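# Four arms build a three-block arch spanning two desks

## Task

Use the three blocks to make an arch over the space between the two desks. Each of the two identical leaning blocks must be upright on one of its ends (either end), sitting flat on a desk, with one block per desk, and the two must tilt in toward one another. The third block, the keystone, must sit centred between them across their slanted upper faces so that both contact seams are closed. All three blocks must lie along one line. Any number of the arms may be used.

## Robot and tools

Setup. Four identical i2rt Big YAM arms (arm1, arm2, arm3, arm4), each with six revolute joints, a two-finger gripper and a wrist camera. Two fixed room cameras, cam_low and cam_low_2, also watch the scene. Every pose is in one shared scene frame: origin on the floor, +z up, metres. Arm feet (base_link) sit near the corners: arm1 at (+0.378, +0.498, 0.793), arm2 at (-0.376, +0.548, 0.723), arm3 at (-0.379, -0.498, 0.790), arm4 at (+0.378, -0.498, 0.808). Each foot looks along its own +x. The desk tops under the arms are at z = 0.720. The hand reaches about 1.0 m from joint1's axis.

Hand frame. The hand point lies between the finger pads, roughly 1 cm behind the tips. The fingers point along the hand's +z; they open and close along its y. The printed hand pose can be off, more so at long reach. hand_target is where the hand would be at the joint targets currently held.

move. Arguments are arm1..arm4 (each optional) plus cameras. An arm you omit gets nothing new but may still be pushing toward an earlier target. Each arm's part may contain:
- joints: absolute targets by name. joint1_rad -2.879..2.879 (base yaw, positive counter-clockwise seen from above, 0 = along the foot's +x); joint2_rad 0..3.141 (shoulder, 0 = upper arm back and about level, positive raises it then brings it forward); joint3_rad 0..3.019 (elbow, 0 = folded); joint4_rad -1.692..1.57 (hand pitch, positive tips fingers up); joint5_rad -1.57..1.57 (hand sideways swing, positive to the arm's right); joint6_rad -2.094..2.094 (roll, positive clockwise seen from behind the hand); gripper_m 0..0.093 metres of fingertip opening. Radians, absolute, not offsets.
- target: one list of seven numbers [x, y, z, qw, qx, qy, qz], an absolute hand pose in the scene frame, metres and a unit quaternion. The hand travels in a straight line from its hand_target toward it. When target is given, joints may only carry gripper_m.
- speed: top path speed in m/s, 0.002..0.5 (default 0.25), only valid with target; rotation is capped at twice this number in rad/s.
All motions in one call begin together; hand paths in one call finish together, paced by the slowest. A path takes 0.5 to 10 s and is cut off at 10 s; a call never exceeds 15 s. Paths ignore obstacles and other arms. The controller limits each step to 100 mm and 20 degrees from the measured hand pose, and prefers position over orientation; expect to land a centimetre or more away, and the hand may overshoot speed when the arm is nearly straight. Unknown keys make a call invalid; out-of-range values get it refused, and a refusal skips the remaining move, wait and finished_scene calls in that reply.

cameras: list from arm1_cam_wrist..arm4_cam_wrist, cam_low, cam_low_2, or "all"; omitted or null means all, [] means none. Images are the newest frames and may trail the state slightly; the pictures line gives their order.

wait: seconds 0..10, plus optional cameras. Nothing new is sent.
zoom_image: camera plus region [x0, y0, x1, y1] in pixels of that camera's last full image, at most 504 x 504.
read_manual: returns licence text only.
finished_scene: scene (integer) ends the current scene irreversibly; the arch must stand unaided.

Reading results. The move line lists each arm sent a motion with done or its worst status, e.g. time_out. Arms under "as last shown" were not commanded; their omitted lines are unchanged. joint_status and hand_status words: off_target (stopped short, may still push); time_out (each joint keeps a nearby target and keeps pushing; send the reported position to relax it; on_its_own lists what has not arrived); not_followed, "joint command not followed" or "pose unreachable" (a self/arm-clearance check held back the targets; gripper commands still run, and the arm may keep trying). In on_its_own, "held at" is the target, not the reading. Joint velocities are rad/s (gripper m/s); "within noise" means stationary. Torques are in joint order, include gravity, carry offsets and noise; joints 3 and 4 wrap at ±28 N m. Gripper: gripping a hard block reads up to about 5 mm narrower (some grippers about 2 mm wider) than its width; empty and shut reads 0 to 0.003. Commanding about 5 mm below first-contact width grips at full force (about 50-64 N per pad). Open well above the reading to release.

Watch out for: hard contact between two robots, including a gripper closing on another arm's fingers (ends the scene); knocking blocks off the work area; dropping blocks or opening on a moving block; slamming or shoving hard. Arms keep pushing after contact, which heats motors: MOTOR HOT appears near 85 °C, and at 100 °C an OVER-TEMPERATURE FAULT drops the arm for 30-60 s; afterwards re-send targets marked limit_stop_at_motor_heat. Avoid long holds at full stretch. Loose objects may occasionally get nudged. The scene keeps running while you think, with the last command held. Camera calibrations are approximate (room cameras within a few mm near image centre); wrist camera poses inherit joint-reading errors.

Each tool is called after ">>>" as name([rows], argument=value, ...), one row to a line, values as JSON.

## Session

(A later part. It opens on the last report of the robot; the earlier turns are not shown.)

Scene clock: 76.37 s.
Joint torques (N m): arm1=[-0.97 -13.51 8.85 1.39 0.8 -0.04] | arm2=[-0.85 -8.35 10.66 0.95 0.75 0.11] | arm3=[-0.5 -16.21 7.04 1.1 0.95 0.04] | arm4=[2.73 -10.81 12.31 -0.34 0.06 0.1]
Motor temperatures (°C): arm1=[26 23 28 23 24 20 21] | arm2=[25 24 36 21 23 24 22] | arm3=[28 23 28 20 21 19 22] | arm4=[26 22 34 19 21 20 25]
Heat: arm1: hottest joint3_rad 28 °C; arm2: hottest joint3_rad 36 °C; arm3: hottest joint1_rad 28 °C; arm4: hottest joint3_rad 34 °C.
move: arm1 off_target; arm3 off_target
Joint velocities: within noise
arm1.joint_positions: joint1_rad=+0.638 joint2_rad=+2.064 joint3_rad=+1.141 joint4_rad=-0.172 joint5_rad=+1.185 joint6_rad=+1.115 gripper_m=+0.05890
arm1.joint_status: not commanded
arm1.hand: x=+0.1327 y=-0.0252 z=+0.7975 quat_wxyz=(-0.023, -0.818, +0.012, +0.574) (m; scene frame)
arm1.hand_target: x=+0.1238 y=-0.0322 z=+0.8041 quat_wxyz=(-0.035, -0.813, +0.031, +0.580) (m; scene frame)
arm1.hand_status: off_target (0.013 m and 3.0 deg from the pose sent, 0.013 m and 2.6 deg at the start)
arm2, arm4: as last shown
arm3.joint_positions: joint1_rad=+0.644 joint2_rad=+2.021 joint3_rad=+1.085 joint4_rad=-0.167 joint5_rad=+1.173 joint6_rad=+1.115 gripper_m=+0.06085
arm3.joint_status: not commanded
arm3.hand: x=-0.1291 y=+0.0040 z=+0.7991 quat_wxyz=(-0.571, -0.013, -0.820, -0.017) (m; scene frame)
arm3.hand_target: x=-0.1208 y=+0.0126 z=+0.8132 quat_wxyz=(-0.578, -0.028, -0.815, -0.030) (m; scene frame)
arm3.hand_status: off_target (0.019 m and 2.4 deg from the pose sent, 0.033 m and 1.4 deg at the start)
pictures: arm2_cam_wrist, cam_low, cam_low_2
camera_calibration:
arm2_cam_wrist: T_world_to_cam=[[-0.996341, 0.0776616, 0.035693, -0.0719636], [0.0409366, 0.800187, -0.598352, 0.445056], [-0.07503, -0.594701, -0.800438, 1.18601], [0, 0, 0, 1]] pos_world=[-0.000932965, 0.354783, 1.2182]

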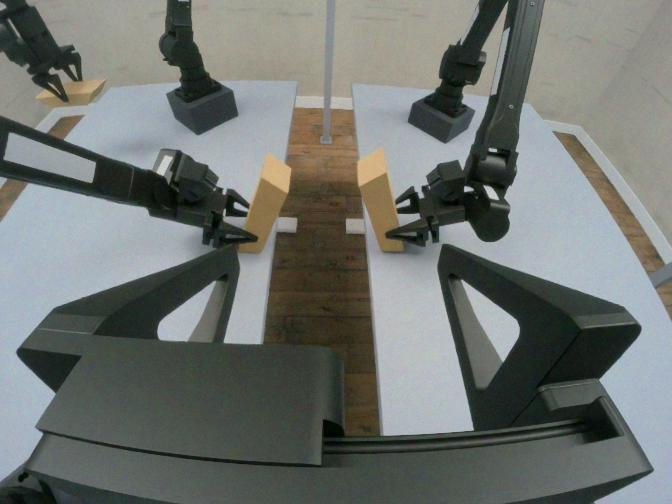

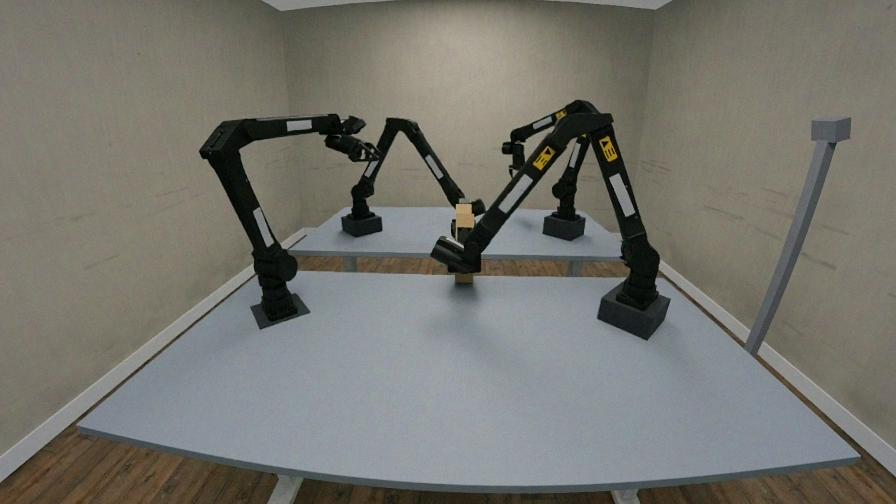

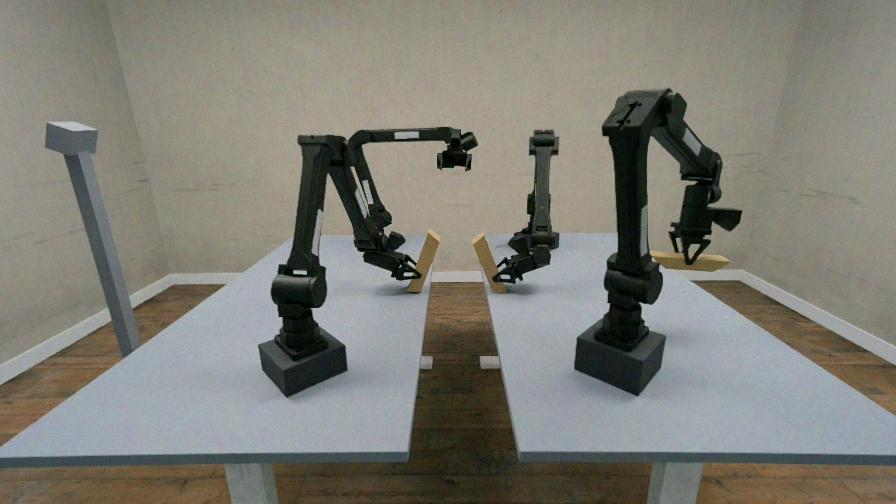

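>>> move(arm1={"target": [0.1237, -0.0325, 0.799, 0.0371, 0.8039, -0.0333, -0.5948], "speed": 0.03}, arm3={"target": [-0.1171, 0.019, 0.803, 0.6032, 0.0281, 0.7976, 0.0297], "speed": 0.03}, cameras=["cam_low", "cam_low_2", "arm2_cam_wrist"])

>>> zoom_image(camera="cam_low_2", region=[400, 220, 516, 304])

>>> zoom_image(camera="arm2_cam_wrist", region=[150, 70, 510, 270])

>>> zoom_image(camera="cam_low", region=[430, 170, 500, 300])

Scene clock: 87.83 s.
Joint torques (N m): arm1=[-0.67 -13.04 8.1 1.55 0.75 0.03] | arm2=[-0.67 -8.76 10.61 0.8 0.74 0.07] | arm3=[0.38 -15.91 7.09 1.02 1.31 0.02] | arm4=[2.78 -10.93 12.31 -0.34 0.06 0.1]
Motor temperatures (°C): arm1=[26 24 28 23 24 20 21] | arm2=[25 24 36 21 23 24 22] | arm3=[28 24 29 20 22 19 22] | arm4=[26 22 36 19 21 20 25]
Heat: arm1: hottest joint3_rad 28 °C; arm2: hottest joint3_rad 36 °C; arm3: hottest joint3_rad 29 °C; arm4: hottest joint3_rad 36 °C.
move: arm1 off_target; arm3 off_target
Joint velocities: within noise
arm1.joint_positions: joint1_rad=+0.638 joint2_rad=+2.081 joint3_rad=+1.141 joint4_rad=-0.105 joint5_rad=+1.219 joint6_rad=+1.076 gripper_m=+0.05890
arm1.joint_status: not commanded
arm1.hand: x=+0.1301 y=-0.0281 z=+0.7974 quat_wxyz=(-0.025, -0.807, +0.015, +0.590) (m; scene frame)
arm1.hand_target: x=+0.1237 y=-0.0324 z=+0.7991 quat_wxyz=(-0.036, -0.803, +0.033, +0.594) (m; scene frame)
arm1.hand_status: off_target (0.008 m and 2.6 deg from the pose sent, 0.012 m and 4.1 deg at the start)
arm2.joint_positions: joint1_rad=+0.576 joint2_rad=+1.257 joint3_rad=+1.292 joint4_rad=-1.136 joint5_rad=+1.162 joint6_rad=+1.027 gripper_m=+0.09398
arm2.joint_status: not commanded
arm2.hand: x=-0.0069 y=+0.2931 z=+1.1167 quat_wxyz=(-0.380, -0.584, -0.581, +0.421) (m; scene frame)
arm2.hand_target: x=-0.0049 y=+0.2937 z=+1.1219 quat_wxyz=(-0.390, -0.590, -0.572, +0.416) (m; scene frame)
arm2.hand_status: not commanded
arm3.joint_positions: joint1_rad=+0.644 joint2_rad=+2.065 joint3_rad=+1.085 joint4_rad=-0.032 joint5_rad=+1.217 joint6_rad=+1.035 gripper_m=+0.06085
arm3.joint_status: not commanded
arm3.hand: x=-0.1251 y=+0.0106 z=+0.7915 quat_wxyz=(-0.594, -0.014, -0.804, -0.022) (m; scene frame)
arm3.hand_target: x=-0.1172 y=+0.0187 z=+0.8033 quat_wxyz=(-0.603, -0.029, -0.797, -0.030) (m; scene frame)
arm3.hand_status: off_target (0.016 m and 2.3 deg from the pose sent, 0.020 m and 5.0 deg at the start)
arm4: as last shown
pictures: arm2_cam_wrist, cam_low, cam_low_2
camera_calibration:
arm2_cam_wrist: T_world_to_cam=[[-0.996341, 0.0776616, 0.035693, -0.0719636], [0.0409366, 0.800187, -0.598352, 0.445056], [-0.07503, -0.594701, -0.800438, 1.18601], [0, 0, 0, 1]] pos_world=[-0.000932965, 0.354783, 1.2182]

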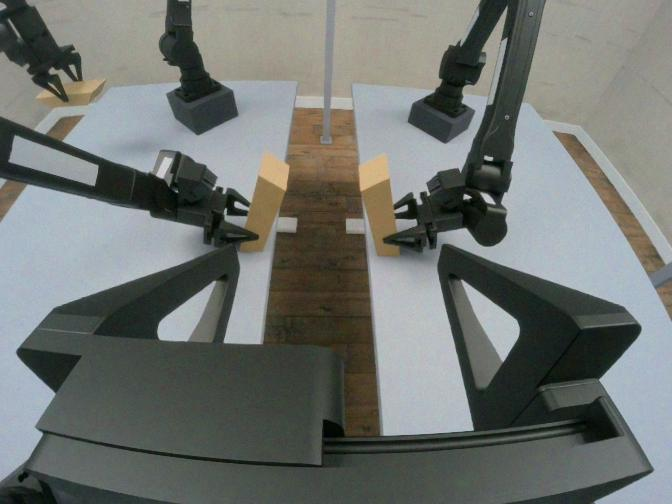

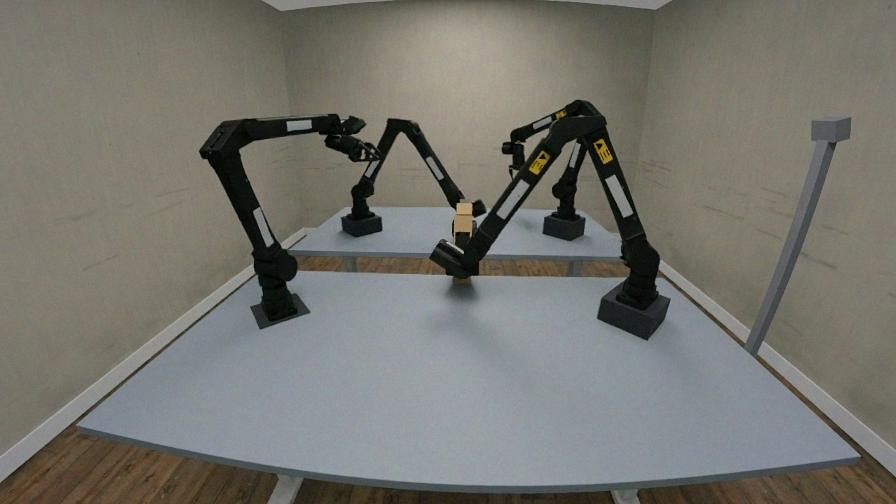

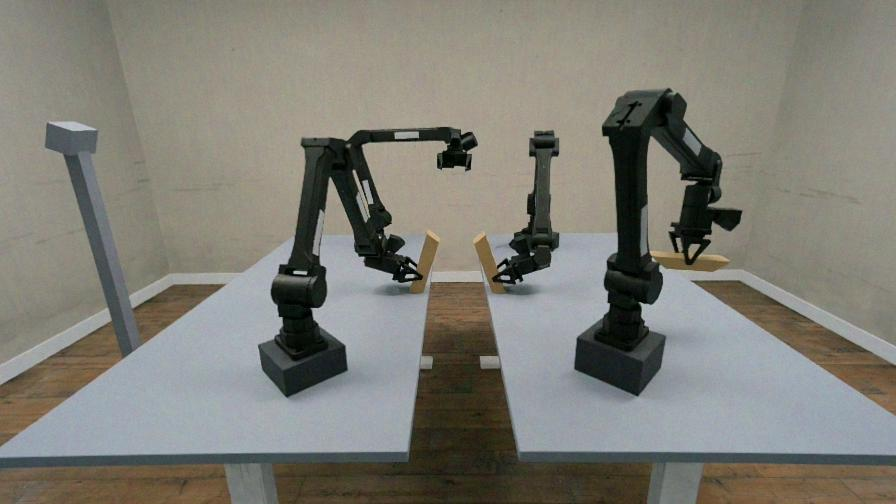

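Scaled by 4.345 from the camera's 896x504 image, which has a finer 1280x720 frame.

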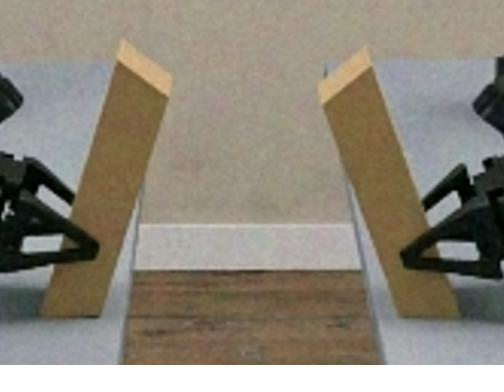

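Scaled by 1.400 from the camera's 672x504 image, which has a finer 960x720 frame.

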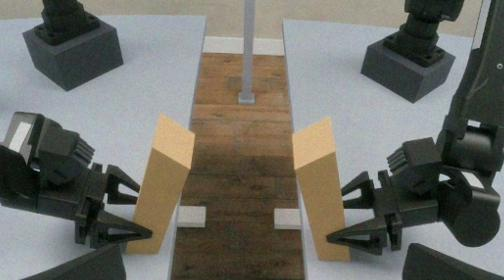

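Scaled by 3.877 from the camera's 896x504 image, which has a finer 1280x720 frame.

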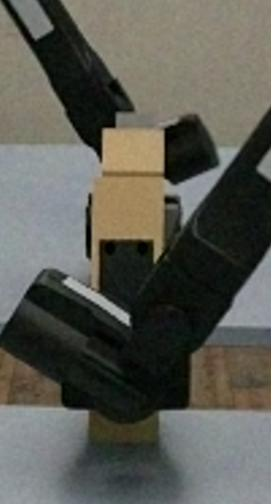

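>>> move(arm1={"target": [0.147, -0.025, 0.825, 0.0371, 0.8039, -0.0333, -0.5948], "speed": 0.08}, arm3={"target": [-0.15, 0.011, 0.822, 0.5941, 0.0281, 0.8044, 0.0297], "speed": 0.08}, cameras=[])

>>> move(arm1={"target": [0.1237, -0.032, 0.811, 0.0371, 0.8039, -0.0333, -0.5948], "speed": 0.05}, arm3={"target": [-0.1245, 0.0175, 0.808, 0.5941, 0.0281, 0.8044, 0.0297], "speed": 0.05}, cameras=["cam_low", "cam_low_2"])

>>> zoom_image(camera="cam_low_2", region=[400, 220, 516, 304])

>>> zoom_image(camera="cam_low", region=[430, 170, 500, 300])

Scene clock: 96.33 s.
Joint torques (N m): arm1=[1.49 -16.91 7.12 0.16 1.17 0.07] | arm2=[-0.62 -8.41 10.66 0.85 0.76 0.11] | arm3=[1.67 -18.67 6.63 -0.03 1.45 0.28] | arm4=[2.73 -10.87 12.31 -0.32 0.07 0.1]
Motor temperatures (°C): arm1=[26 24 28 23 24 20 21] | arm2=[25 24 37 21 23 24 22] | arm3=[28 25 29 20 22 19 23] | arm4=[26 22 37 19 21 20 26]
Heat: arm1: hottest joint3_rad 28 °C; arm2: hottest joint3_rad 37 °C; arm3: hottest joint3_rad 29 °C; arm4: hottest joint3_rad 37 °C.
move: arm1 off_target; arm3 off_target
Joint velocities: within noise
arm1.joint_positions: joint1_rad=+0.655 joint2_rad=+2.068 joint3_rad=+1.137 joint4_rad=-0.227 joint5_rad=+1.228 joint6_rad=+1.186 gripper_m=+0.05891
arm1.joint_status: not commanded
arm1.hand: x=+0.1407 y=-0.0168 z=+0.7968 quat_wxyz=(-0.015, -0.810, +0.021, +0.586) (m; scene frame)
arm1.hand_target: x=+0.1467 y=-0.0246 z=+0.8244 quat_wxyz=(-0.037, -0.803, +0.034, +0.594) (m; scene frame)
arm1.hand_status: off_target (0.030 m and 3.1 deg from the pose sent, 0.032 m and 2.6 deg at the start)
arm2, arm4: as last shown
arm3.joint_positions: joint1_rad=+0.681 joint2_rad=+2.044 joint3_rad=+1.085 joint4_rad=-0.243 joint5_rad=+1.222 joint6_rad=+1.195 gripper_m=+0.06085
arm3.joint_status: not commanded
arm3.hand: x=-0.1469 y=-0.0030 z=+0.7904 quat_wxyz=(-0.583, -0.008, -0.812, -0.002) (m; scene frame)
arm3.hand_target: x=-0.1501 y=+0.0102 z=+0.8211 quat_wxyz=(-0.593, -0.028, -0.804, -0.029) (m; scene frame)
arm3.hand_status: off_target (0.035 m and 4.1 deg from the pose sent, 0.039 m and 1.9 deg at the start)
pictures: none
No camera images: "cameras" was empty.

Scene clock: 97.87 s.
Joint torques (N m): arm1=[-1.08 -14.45 8.21 1.35 0.82 -0.12] | arm2=[-0.73 -8.29 10.61 0.92 0.74 0.11] | arm3=[-0.26 -16.21 7.34 1.06 0.95 0.02] | arm4=[2.67 -10.93 12.33 -0.32 0.06 0.1]
Motor temperatures (°C): arm1=[26 24 28 23 24 20 21] | arm2=[25 24 37 21 23 24 22] | arm3=[28 25 29 20 22 19 23] | arm4=[26 22 38 19 21 20 26]
Heat: arm1: hottest joint3_rad 28 °C; arm2: hottest joint3_rad 37 °C; arm3: hottest joint3_rad 29 °C; arm4: hottest joint3_rad 38 °C.
move: arm1 off_target; arm3 off_target
Joint velocities: within noise
arm1.joint_positions: joint1_rad=+0.644 joint2_rad=+2.074 joint3_rad=+1.137 joint4_rad=-0.122 joint5_rad=+1.218 joint6_rad=+1.094 gripper_m=+0.05891
arm1.joint_status: not commanded
arm1.hand: x=+0.1337 y=-0.0267 z=+0.7985 quat_wxyz=(-0.027, -0.808, +0.016, +0.588) (m; scene frame)
arm1.hand_target: x=+0.1238 y=-0.0317 z=+0.8110 quat_wxyz=(-0.037, -0.803, +0.033, +0.594) (m; scene frame)
arm1.hand_status: off_target (0.017 m and 2.5 deg from the pose sent, 0.027 m and 3.1 deg at the start)
arm2, arm4: as last shown
arm3.joint_positions: joint1_rad=+0.657 joint2_rad=+2.049 joint3_rad=+1.085 joint4_rad=-0.116 joint5_rad=+1.214 joint6_rad=+1.095 gripper_m=+0.06085
arm3.joint_status: not commanded
arm3.hand: x=-0.1329 y=+0.0063 z=+0.7934 quat_wxyz=(-0.588, -0.012, -0.809, -0.016) (m; scene frame)
arm3.hand_target: x=-0.1246 y=+0.0171 z=+0.8086 quat_wxyz=(-0.594, -0.029, -0.803, -0.030) (m; scene frame)
arm3.hand_status: off_target (0.020 m and 2.6 deg from the pose sent, 0.035 m and 4.1 deg at the start)
pictures: cam_low, cam_low_2

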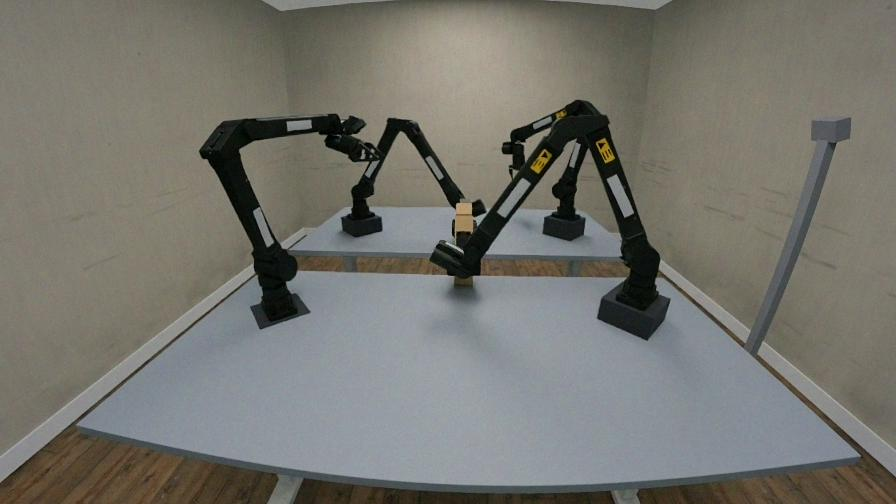

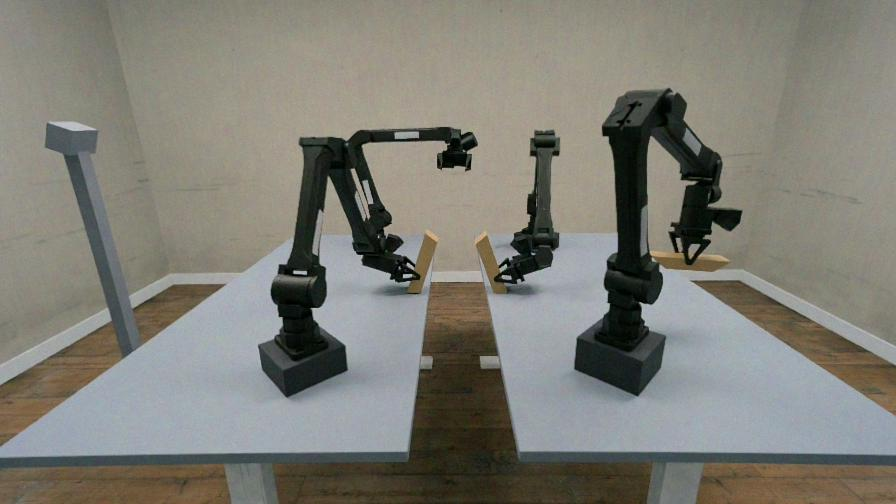

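Scaled by 4.345 from the camera's 896x504 image, which has a finer 1280x720 frame.

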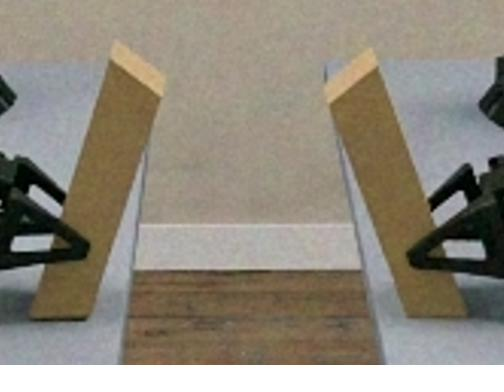

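Scaled by 3.877 from the camera's 896x504 image, which has a finer 1280x720 frame.

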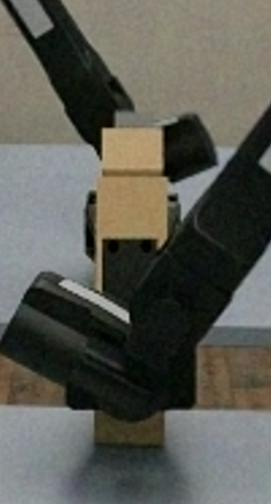

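>>> move(arm1={"target": [0.1225, -0.032, 0.801, 0.0371, 0.8039, -0.0333, -0.5948], "speed": 0.03}, arm3={"target": [-0.1235, 0.0175, 0.795, 0.5941, 0.0281, 0.8044, 0.0297], "speed": 0.03}, cameras=["cam_low", "cam_low_2", "arm2_cam_wrist"])

>>> zoom_image(camera="cam_low_2", region=[400, 220, 516, 304])

>>> zoom_image(camera="cam_low", region=[430, 170, 500, 300])

>>> zoom_image(camera="arm2_cam_wrist", region=[200, 130, 430, 270])

Scene clock: 104.67 s.
Joint torques (N m): arm1=[-1.26 -13.22 8.25 1.52 0.78 0.01] | arm2=[-0.67 -8.35 10.61 0.87 0.74 0.1] | arm3=[-0.32 -14.51 7.36 1.1 0.86 0.07] | arm4=[2.78 -10.87 12.3 -0.36 0.06 0.1]
Motor temperatures (°C): arm1=[26 25 28 23 24 20 21] | arm2=[25 24 37 21 23 24 22] | arm3=[28 26 29 20 22 19 23] | arm4=[26 22 38 19 21 20 26]
Heat: arm1: hottest joint3_rad 28 °C; arm2: hottest joint3_rad 37 °C; arm3: hottest joint3_rad 29 °C; arm4: hottest joint3_rad 38 °C.
move: arm1 off_target; arm3 off_target
Joint velocities: within noise
arm1.joint_positions: joint1_rad=+0.643 joint2_rad=+2.078 joint3_rad=+1.137 joint4_rad=-0.102 joint5_rad=+1.218 joint6_rad=+1.074 gripper_m=+0.05891
arm1.joint_status: not commanded
arm1.hand: x=+0.1330 y=-0.0283 z=+0.7975 quat_wxyz=(-0.027, -0.807, +0.013, +0.589) (m; scene frame)
arm1.hand_target: x=+0.1227 y=-0.0317 z=+0.8011 quat_wxyz=(-0.036, -0.803, +0.033, +0.594) (m; scene frame)
arm1.hand_status: off_target (0.012 m and 2.7 deg from the pose sent, 0.013 m and 2.5 deg at the start)
arm2, arm4: as last shown
arm3.joint_positions: joint1_rad=+0.656 joint2_rad=+2.059 joint3_rad=+1.085 joint4_rad=-0.087 joint5_rad=+1.214 joint6_rad=+1.083 gripper_m=+0.06085
arm3.joint_status: not commanded
arm3.hand: x=-0.1324 y=+0.0083 z=+0.7901 quat_wxyz=(-0.589, -0.013, -0.808, -0.020) (m; scene frame)
arm3.hand_target: x=-0.1236 y=+0.0170 z=+0.7950 quat_wxyz=(-0.594, -0.025, -0.804, -0.027) (m; scene frame)
arm3.hand_status: off_target (0.014 m and 2.2 deg from the pose sent, 0.015 m and 2.6 deg at the start)
pictures: arm2_cam_wrist, cam_low, cam_low_2
camera_calibration:
arm2_cam_wrist: T_world_to_cam=[[-0.996341, 0.0776616, 0.035693, -0.0719636], [0.0409366, 0.800187, -0.598352, 0.445056], [-0.07503, -0.594701, -0.800438, 1.18601], [0, 0, 0, 1]] pos_world=[-0.000932965, 0.354783, 1.2182]

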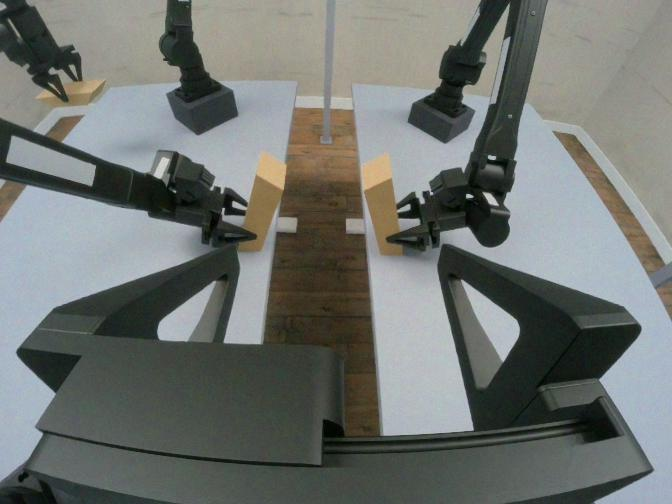

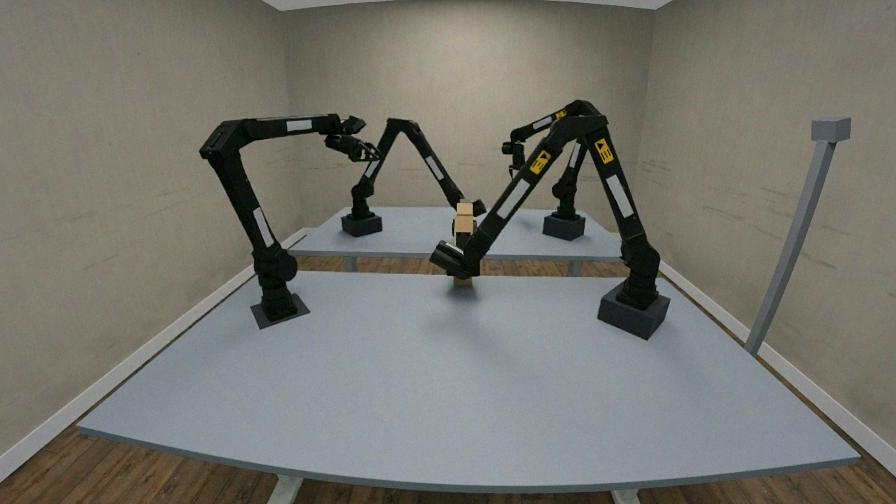

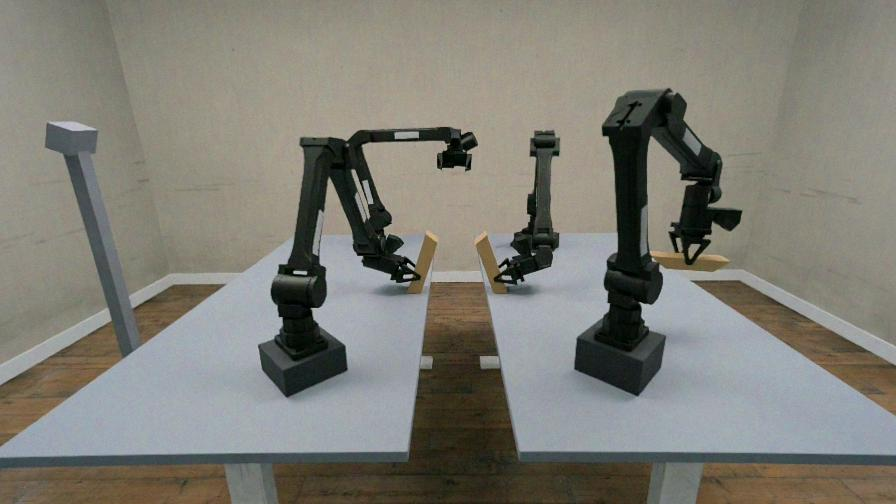

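Scaled by 4.345 from the camera's 896x504 image, which has a finer 1280x720 frame.

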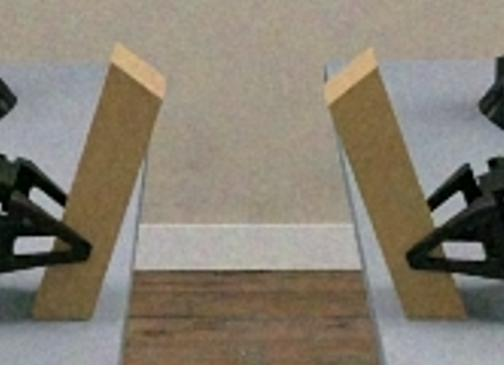

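Scaled by 3.877 from the camera's 896x504 image, which has a finer 1280x720 frame.

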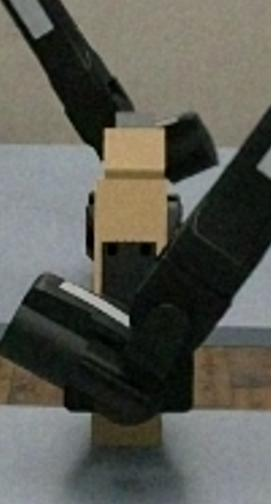

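Scaled by 2.191 from the camera's 672x504 image, which has a finer 960x720 frame.

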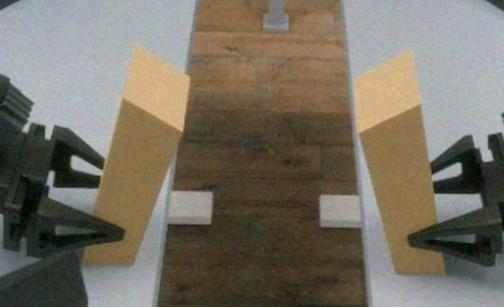

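>>> move(arm3={"target": [-0.1235, 0.0175, 0.786, 0.5837, 0.0281, 0.812, 0.0297], "speed": 0.03}, arm4={"target": [0.45, -0.22, 1.06, 0, 0.9755, -0.22, 0], "speed": 0.4}, cameras=["cam_low", "cam_low_2", "arm2_cam_wrist"])

>>> zoom_image(camera="cam_low_2", region=[400, 220, 516, 304])

>>> zoom_image(camera="cam_low", region=[430, 170, 500, 300])

>>> zoom_image(camera="arm2_cam_wrist", region=[200, 130, 430, 270])

Scene clock: 115.80 s.
Joint torques (N m): arm1=[-1.2 -13.33 8.25 1.51 0.77 0.02] | arm2=[-0.79 -8.41 10.51 0.88 0.76 0.11] | arm3=[-0.26 -13.86 7.75 0.32 0.18 0.33] | arm4=[2.49 -8.64 13.26 -0.4 -0.19 -0.16]
Motor temperatures (°C): arm1=[26 26 27 23 24 20 22] | arm2=[25 24 37 21 24 24 22] | arm3=[28 26 29 20 22 19 23] | arm4=[26 22 40 19 21 20 26]
Heat: arm1: hottest joint3_rad 27 °C; arm2: hottest joint3_rad 37 °C; arm3: hottest joint3_rad 29 °C; arm4: hottest joint3_rad 40 °C.
move: arm3 off_target; arm4 off_target
Joint velocities: within noise
arm1, arm2: as last shown
arm1.joint_positions: joint1_rad=+0.643 joint2_rad=+2.078 joint3_rad=+1.137 joint4_rad=-0.102 joint5_rad=+1.218 joint6_rad=+1.073 gripper_m=+0.05891
arm1.hand: x=+0.1330 y=-0.0283 z=+0.7975 quat_wxyz=(-0.027, -0.807, +0.012, +0.589) (m; scene frame)
arm3.joint_positions: joint1_rad=+0.654 joint2_rad=+2.059 joint3_rad=+1.085 joint4_rad=-0.087 joint5_rad=+1.207 joint6_rad=+1.083 gripper_m=+0.06085
arm3.joint_status: not commanded
arm3.hand: x=-0.1318 y=+0.0085 z=+0.7891 quat_wxyz=(-0.586, -0.013, -0.810, -0.021) (m; scene frame)
arm3.hand_target: x=-0.1238 y=+0.0171 z=+0.7863 quat_wxyz=(-0.583, -0.028, -0.811, -0.030) (m; scene frame)
arm3.hand_status: off_target (0.013 m and 2.1 deg from the pose sent, 0.013 m and 2.2 deg at the start)
arm4.joint_positions: joint1_rad=-1.080 joint2_rad=+1.100 joint3_rad=+1.018 joint4_rad=-1.561 joint5_rad=+0.011 joint6_rad=-1.363 gripper_m=+0.05855
arm4.joint_status: not commanded
arm4.hand: x=+0.4507 y=-0.2341 z=+1.0304 quat_wxyz=(+0.036, +0.972, -0.233, +0.005) (m; scene frame)
arm4.hand_target: x=+0.4512 y=-0.2224 z=+1.0593 quat_wxyz=(+0.001, +0.975, -0.223, +0.005) (m; scene frame)
arm4.hand_status: off_target (0.033 m and 4.4 deg from the pose sent, 0.215 m and 161.9 deg at the start)
pictures: arm2_cam_wrist, cam_low, cam_low_2
camera_calibration:
arm2_cam_wrist: T_world_to_cam=[[-0.996341, 0.0776616, 0.035693, -0.0719636], [0.0409366, 0.800187, -0.598352, 0.445056], [-0.07503, -0.594701, -0.800438, 1.18601], [0, 0, 0, 1]] pos_world=[-0.000932965, 0.354783, 1.2182]

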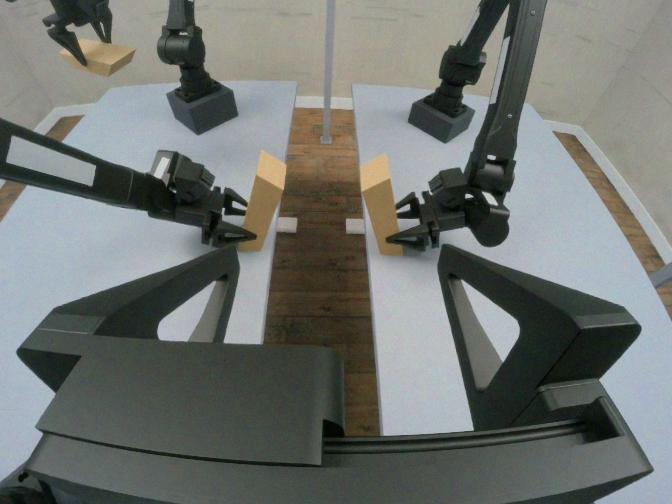

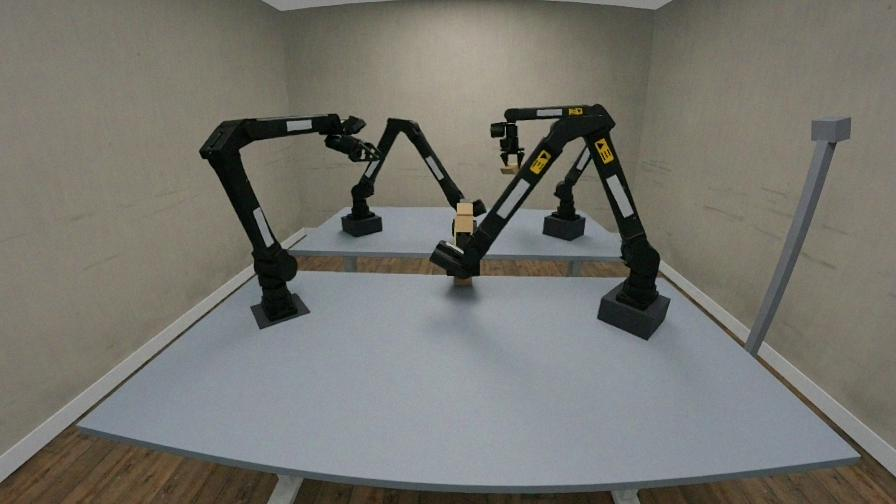

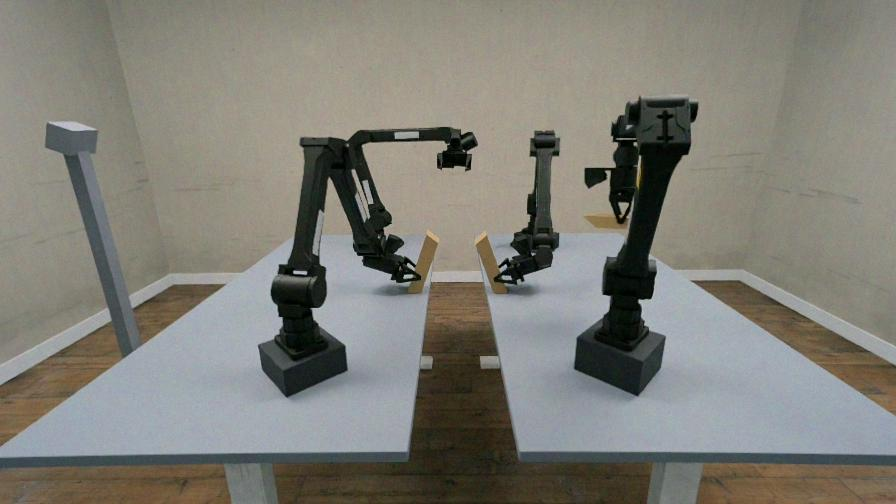

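Scaled by 4.345 from the camera's 896x504 image, which has a finer 1280x720 frame.

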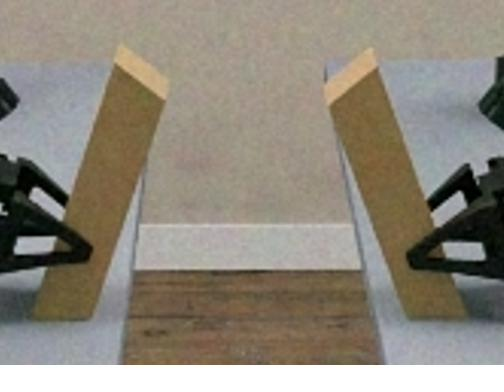

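Scaled by 3.877 from the camera's 896x504 image, which has a finer 1280x720 frame.

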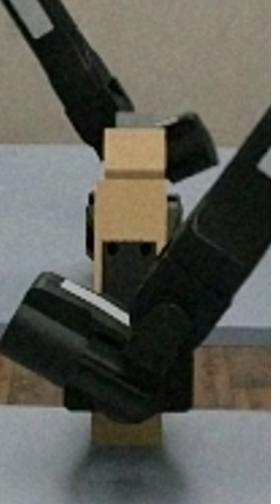

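Scaled by 2.191 from the camera's 672x504 image, which has a finer 960x720 frame.

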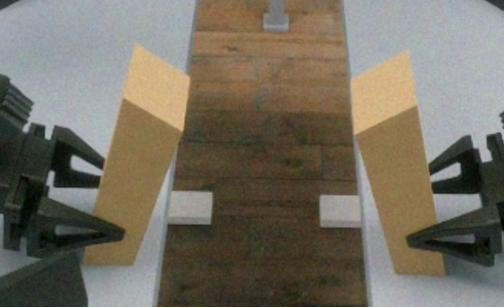

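>>> move(arm3={"target": [-0.1235, 0.0175, 0.784, 0.57, 0.0281, 0.8216, 0.0297], "speed": 0.03}, arm4={"target": [0.02, 0.0, 1.06, 0, 1, 0, 0], "speed": 0.25}, cameras=["cam_low", "cam_low_2", "arm2_cam_wrist"])

>>> zoom_image(camera="cam_low_2", region=[400, 220, 516, 304])

>>> zoom_image(camera="cam_low_2", region=[400, 150, 516, 234])

>>> zoom_image(camera="cam_low", region=[430, 140, 500, 300])

>>> zoom_image(camera="arm2_cam_wrist", region=[180, 0, 450, 270])

Scene clock: 122.60 s.
Joint torques (N m): arm1=[-1.2 -13.27 8.24 1.48 0.77 0.02] | arm2=[-0.44 -8.23 10.5 0.85 0.74 0.09] | arm3=[-0.32 -14.21 7.72 -0.06 -0.27 0.32] | arm4=[1.67 -19.96 13.31 -0.39 0 0.06]
Motor temperatures (°C): arm1=[26 26 27 23 24 20 22] | arm2=[25 24 38 21 24 24 22] | arm3=[28 26 30 20 22 19 23] | arm4=[26 22 41 19 21 20 26]
Heat: arm1: hottest joint3_rad 27 °C; arm2: hottest joint3_rad 38 °C; arm3: hottest joint3_rad 30 °C; arm4: hottest joint3_rad 41 °C.
move: arm3 off_target; arm4 off_target
Joint velocities: within noise
arm1, arm2: as last shown
arm1.hand_target: x=+0.1227 y=-0.0317 z=+0.8012 quat_wxyz=(-0.036, -0.803, +0.033, +0.594) (m; scene frame)
arm3.joint_positions: joint1_rad=+0.651 joint2_rad=+2.059 joint3_rad=+1.093 joint4_rad=-0.122 joint5_rad=+1.194 joint6_rad=+1.113 gripper_m=+0.06085
arm3.joint_status: not commanded
arm3.hand: x=-0.1308 y=+0.0080 z=+0.7873 quat_wxyz=(-0.580, -0.017, -0.814, -0.020) (m; scene frame)
arm3.hand_target: x=-0.1232 y=+0.0165 z=+0.7854 quat_wxyz=(-0.573, -0.029, -0.819, -0.029) (m; scene frame)
arm3.hand_status: off_target (0.012 m and 2.2 deg from the pose sent, 0.013 m and 3.1 deg at the start)
arm4.joint_positions: joint1_rad=-0.196 joint2_rad=+1.967 joint3_rad=+2.023 joint4_rad=-1.673 joint5_rad=+0.002 joint6_rad=-0.955 gripper_m=+0.05854
arm4.joint_status: not commanded
arm4.hand: x=+0.0281 y=-0.0091 z=+1.0371 quat_wxyz=(+0.018, +1.000, +0.003, +0.014) (m; scene frame)
arm4.hand_target: x=+0.0217 y=-0.0006 z=+1.0600 quat_wxyz=(-0.002, +1.000, +0.000, +0.001) (m; scene frame)
arm4.hand_status: off_target (0.026 m and 2.7 deg from the pose sent, 0.491 m and 27.2 deg at the start)
pictures: arm2_cam_wrist, cam_low, cam_low_2
camera_calibration:
arm2_cam_wrist: T_world_to_cam=[[-0.996341, 0.0776616, 0.035693, -0.0719636], [0.0409366, 0.800187, -0.598352, 0.445056], [-0.07503, -0.594701, -0.800438, 1.18601], [0, 0, 0, 1]] pos_world=[-0.000932965, 0.354783, 1.2182]

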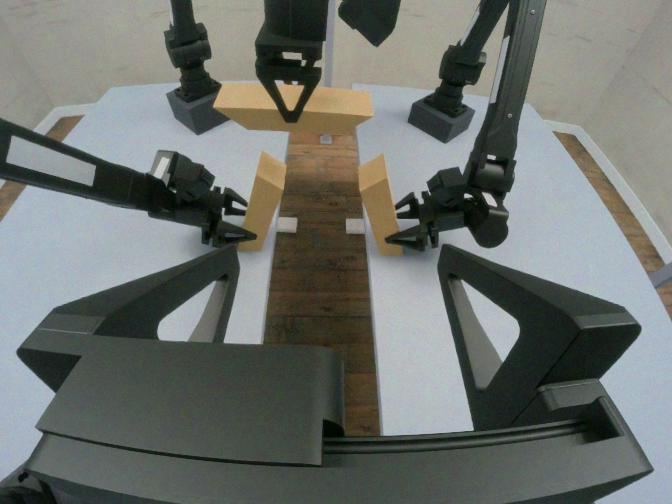

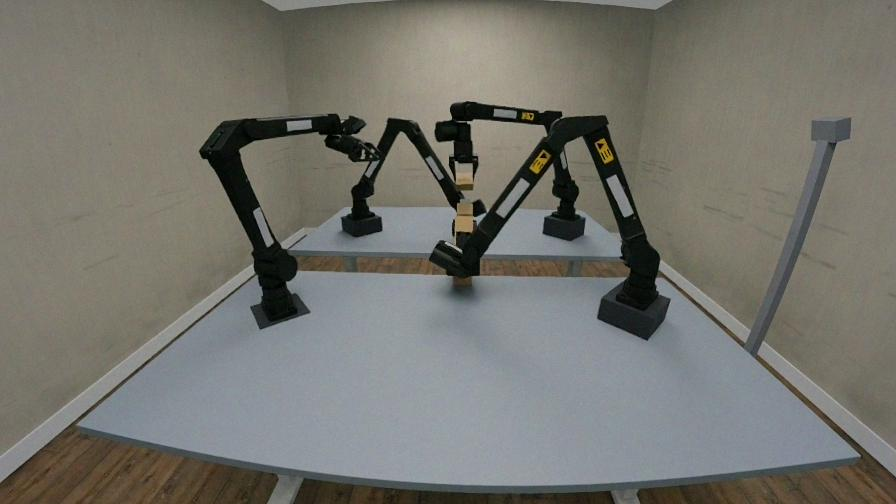

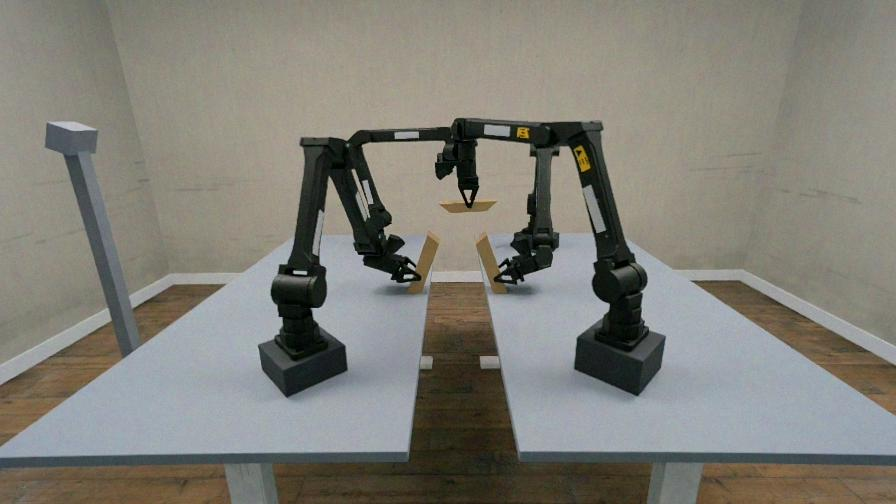

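Scaled by 4.345 from the camera's 896x504 image, which has a finer 1280x720 frame.

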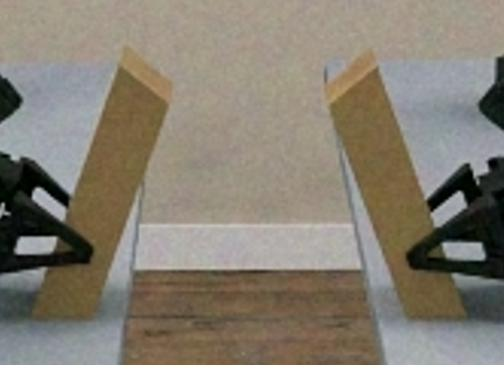

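Scaled by 4.345 from the camera's 896x504 image, which has a finer 1280x720 frame.

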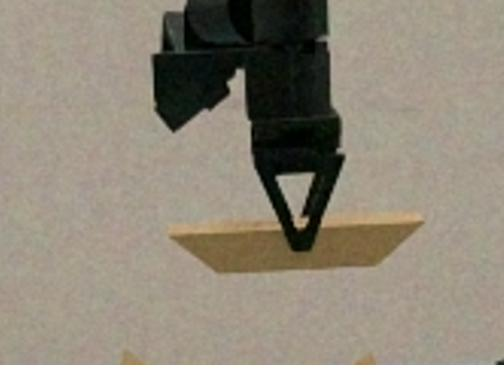

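Scaled by 3.150 from the camera's 896x504 image, which has a finer 1280x720 frame.

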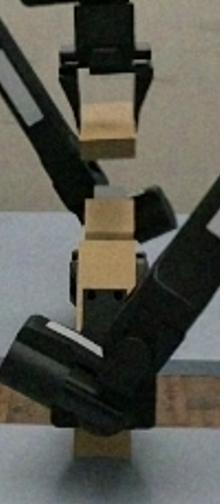

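Scaled by 1.867 from the camera's 672x504 image, which has a finer 960x720 frame.

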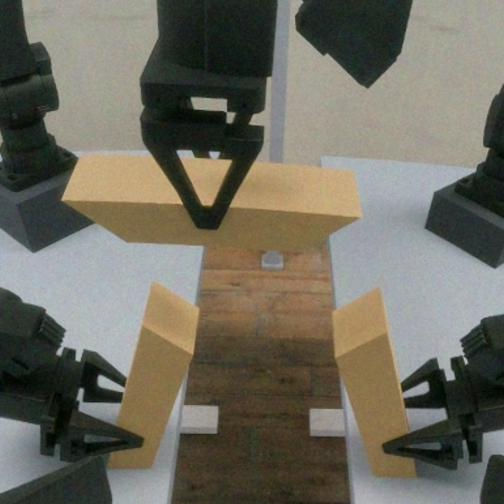

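>>> move(arm4={"target": [-0.0102, -0.012, 0.968, -0.01, 1, 0, -0.0075], "speed": 0.08}, cameras=["cam_low", "cam_low_2", "arm2_cam_wrist"])

>>> zoom_image(camera="cam_low_2", region=[400, 190, 516, 274])

>>> zoom_image(camera="cam_low", region=[430, 160, 500, 250])

>>> zoom_image(camera="arm2_cam_wrist", region=[180, 50, 450, 270])

Scene clock: 130.63 s.
Joint torques (N m): arm1=[-1.32 -13.39 8.25 1.51 0.76 0.02] | arm2=[-0.85 -8.88 10.62 0.88 0.74 0.09] | arm3=[-0.26 -14.27 7.76 -0.01 -0.28 0.32] | arm4=[2.37 -20.25 9.59 1.01 -0.15 0.13]
Motor temperatures (°C): arm1=[26 26 27 23 24 20 22] | arm2=[25 24 38 21 24 24 22] | arm3=[28 27 29 20 22 19 23] | arm4=[26 24 43 19 21 20 26]
Heat: arm1: hottest joint3_rad 27 °C; arm2: hottest joint3_rad 38 °C; arm3: hottest joint3_rad 29 °C; arm4: hottest joint3_rad 43 °C.
move: arm4 off_target
Joint velocities: within noise
arm1, arm2, arm3: as last shown
arm4.joint_positions: joint1_rad=-0.152 joint2_rad=+1.985 joint3_rad=+1.853 joint4_rad=-1.444 joint5_rad=+0.002 joint6_rad=-0.915 gripper_m=+0.05854
arm4.joint_status: not commanded
arm4.hand: x=-0.0011 y=-0.0149 z=+0.9614 quat_wxyz=(+0.002, +1.000, +0.005, +0.003) (m; scene frame)
arm4.hand_target: x=-0.0101 y=-0.0122 z=+0.9678 quat_wxyz=(-0.010, +1.000, +0.003, -0.007) (m; scene frame)
arm4.hand_status: off_target (0.012 m and 1.9 deg from the pose sent, 0.079 m and 4.1 deg at the start)
pictures: arm2_cam_wrist, cam_low, cam_low_2
camera_calibration:
arm2_cam_wrist: T_world_to_cam=[[-0.996341, 0.0776616, 0.035693, -0.0719636], [0.0409366, 0.800187, -0.598352, 0.445056], [-0.07503, -0.594701, -0.800438, 1.18601], [0, 0, 0, 1]] pos_world=[-0.000932965, 0.354783, 1.2182]

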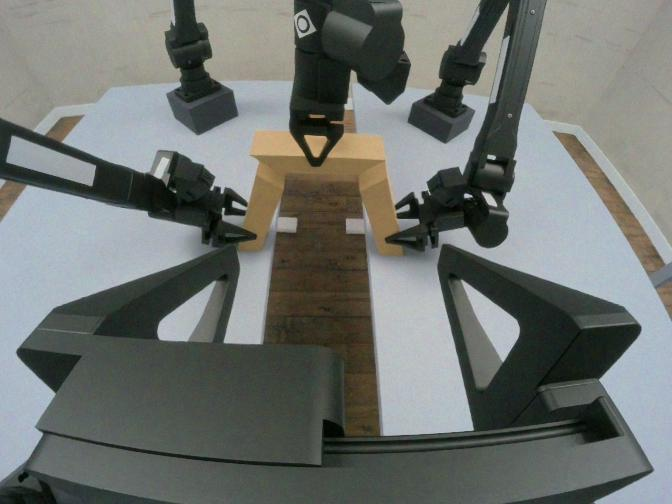

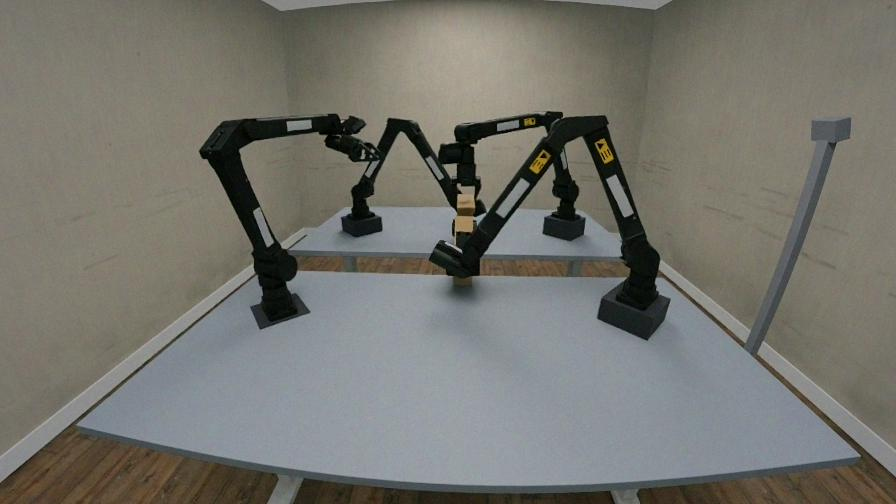

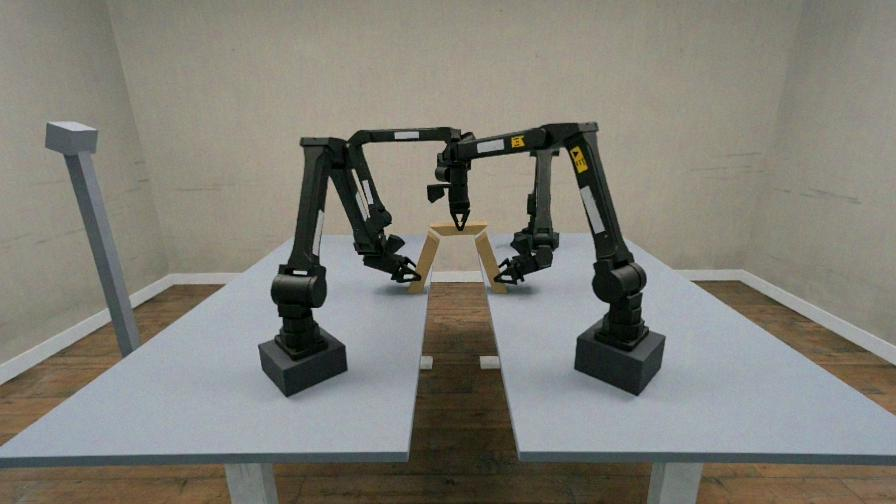

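Scaled by 4.345 from the camera's 896x504 image, which has a finer 1280x720 frame.

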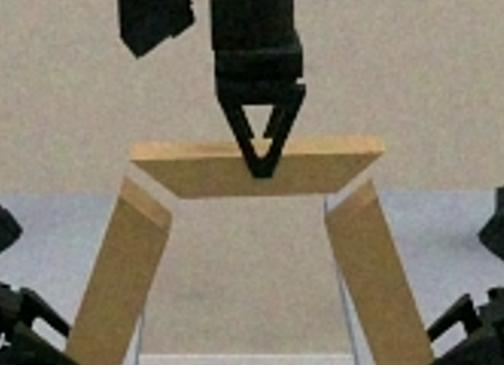

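Scaled by 5.600 from the camera's 896x504 image, which has a finer 1280x720 frame.

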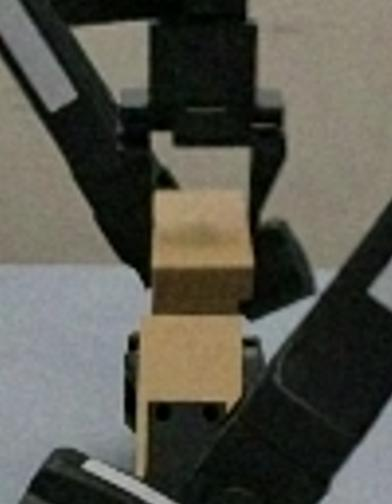

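Scaled by 1.867 from the camera's 672x504 image, which has a finer 960x720 frame.

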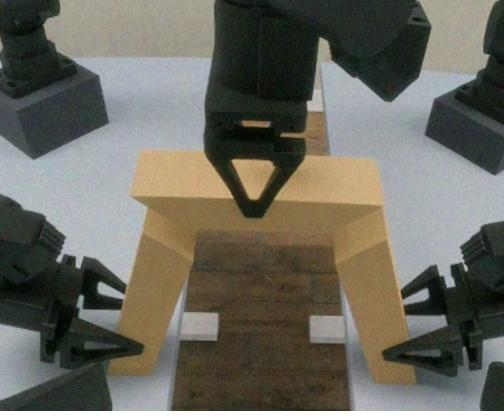

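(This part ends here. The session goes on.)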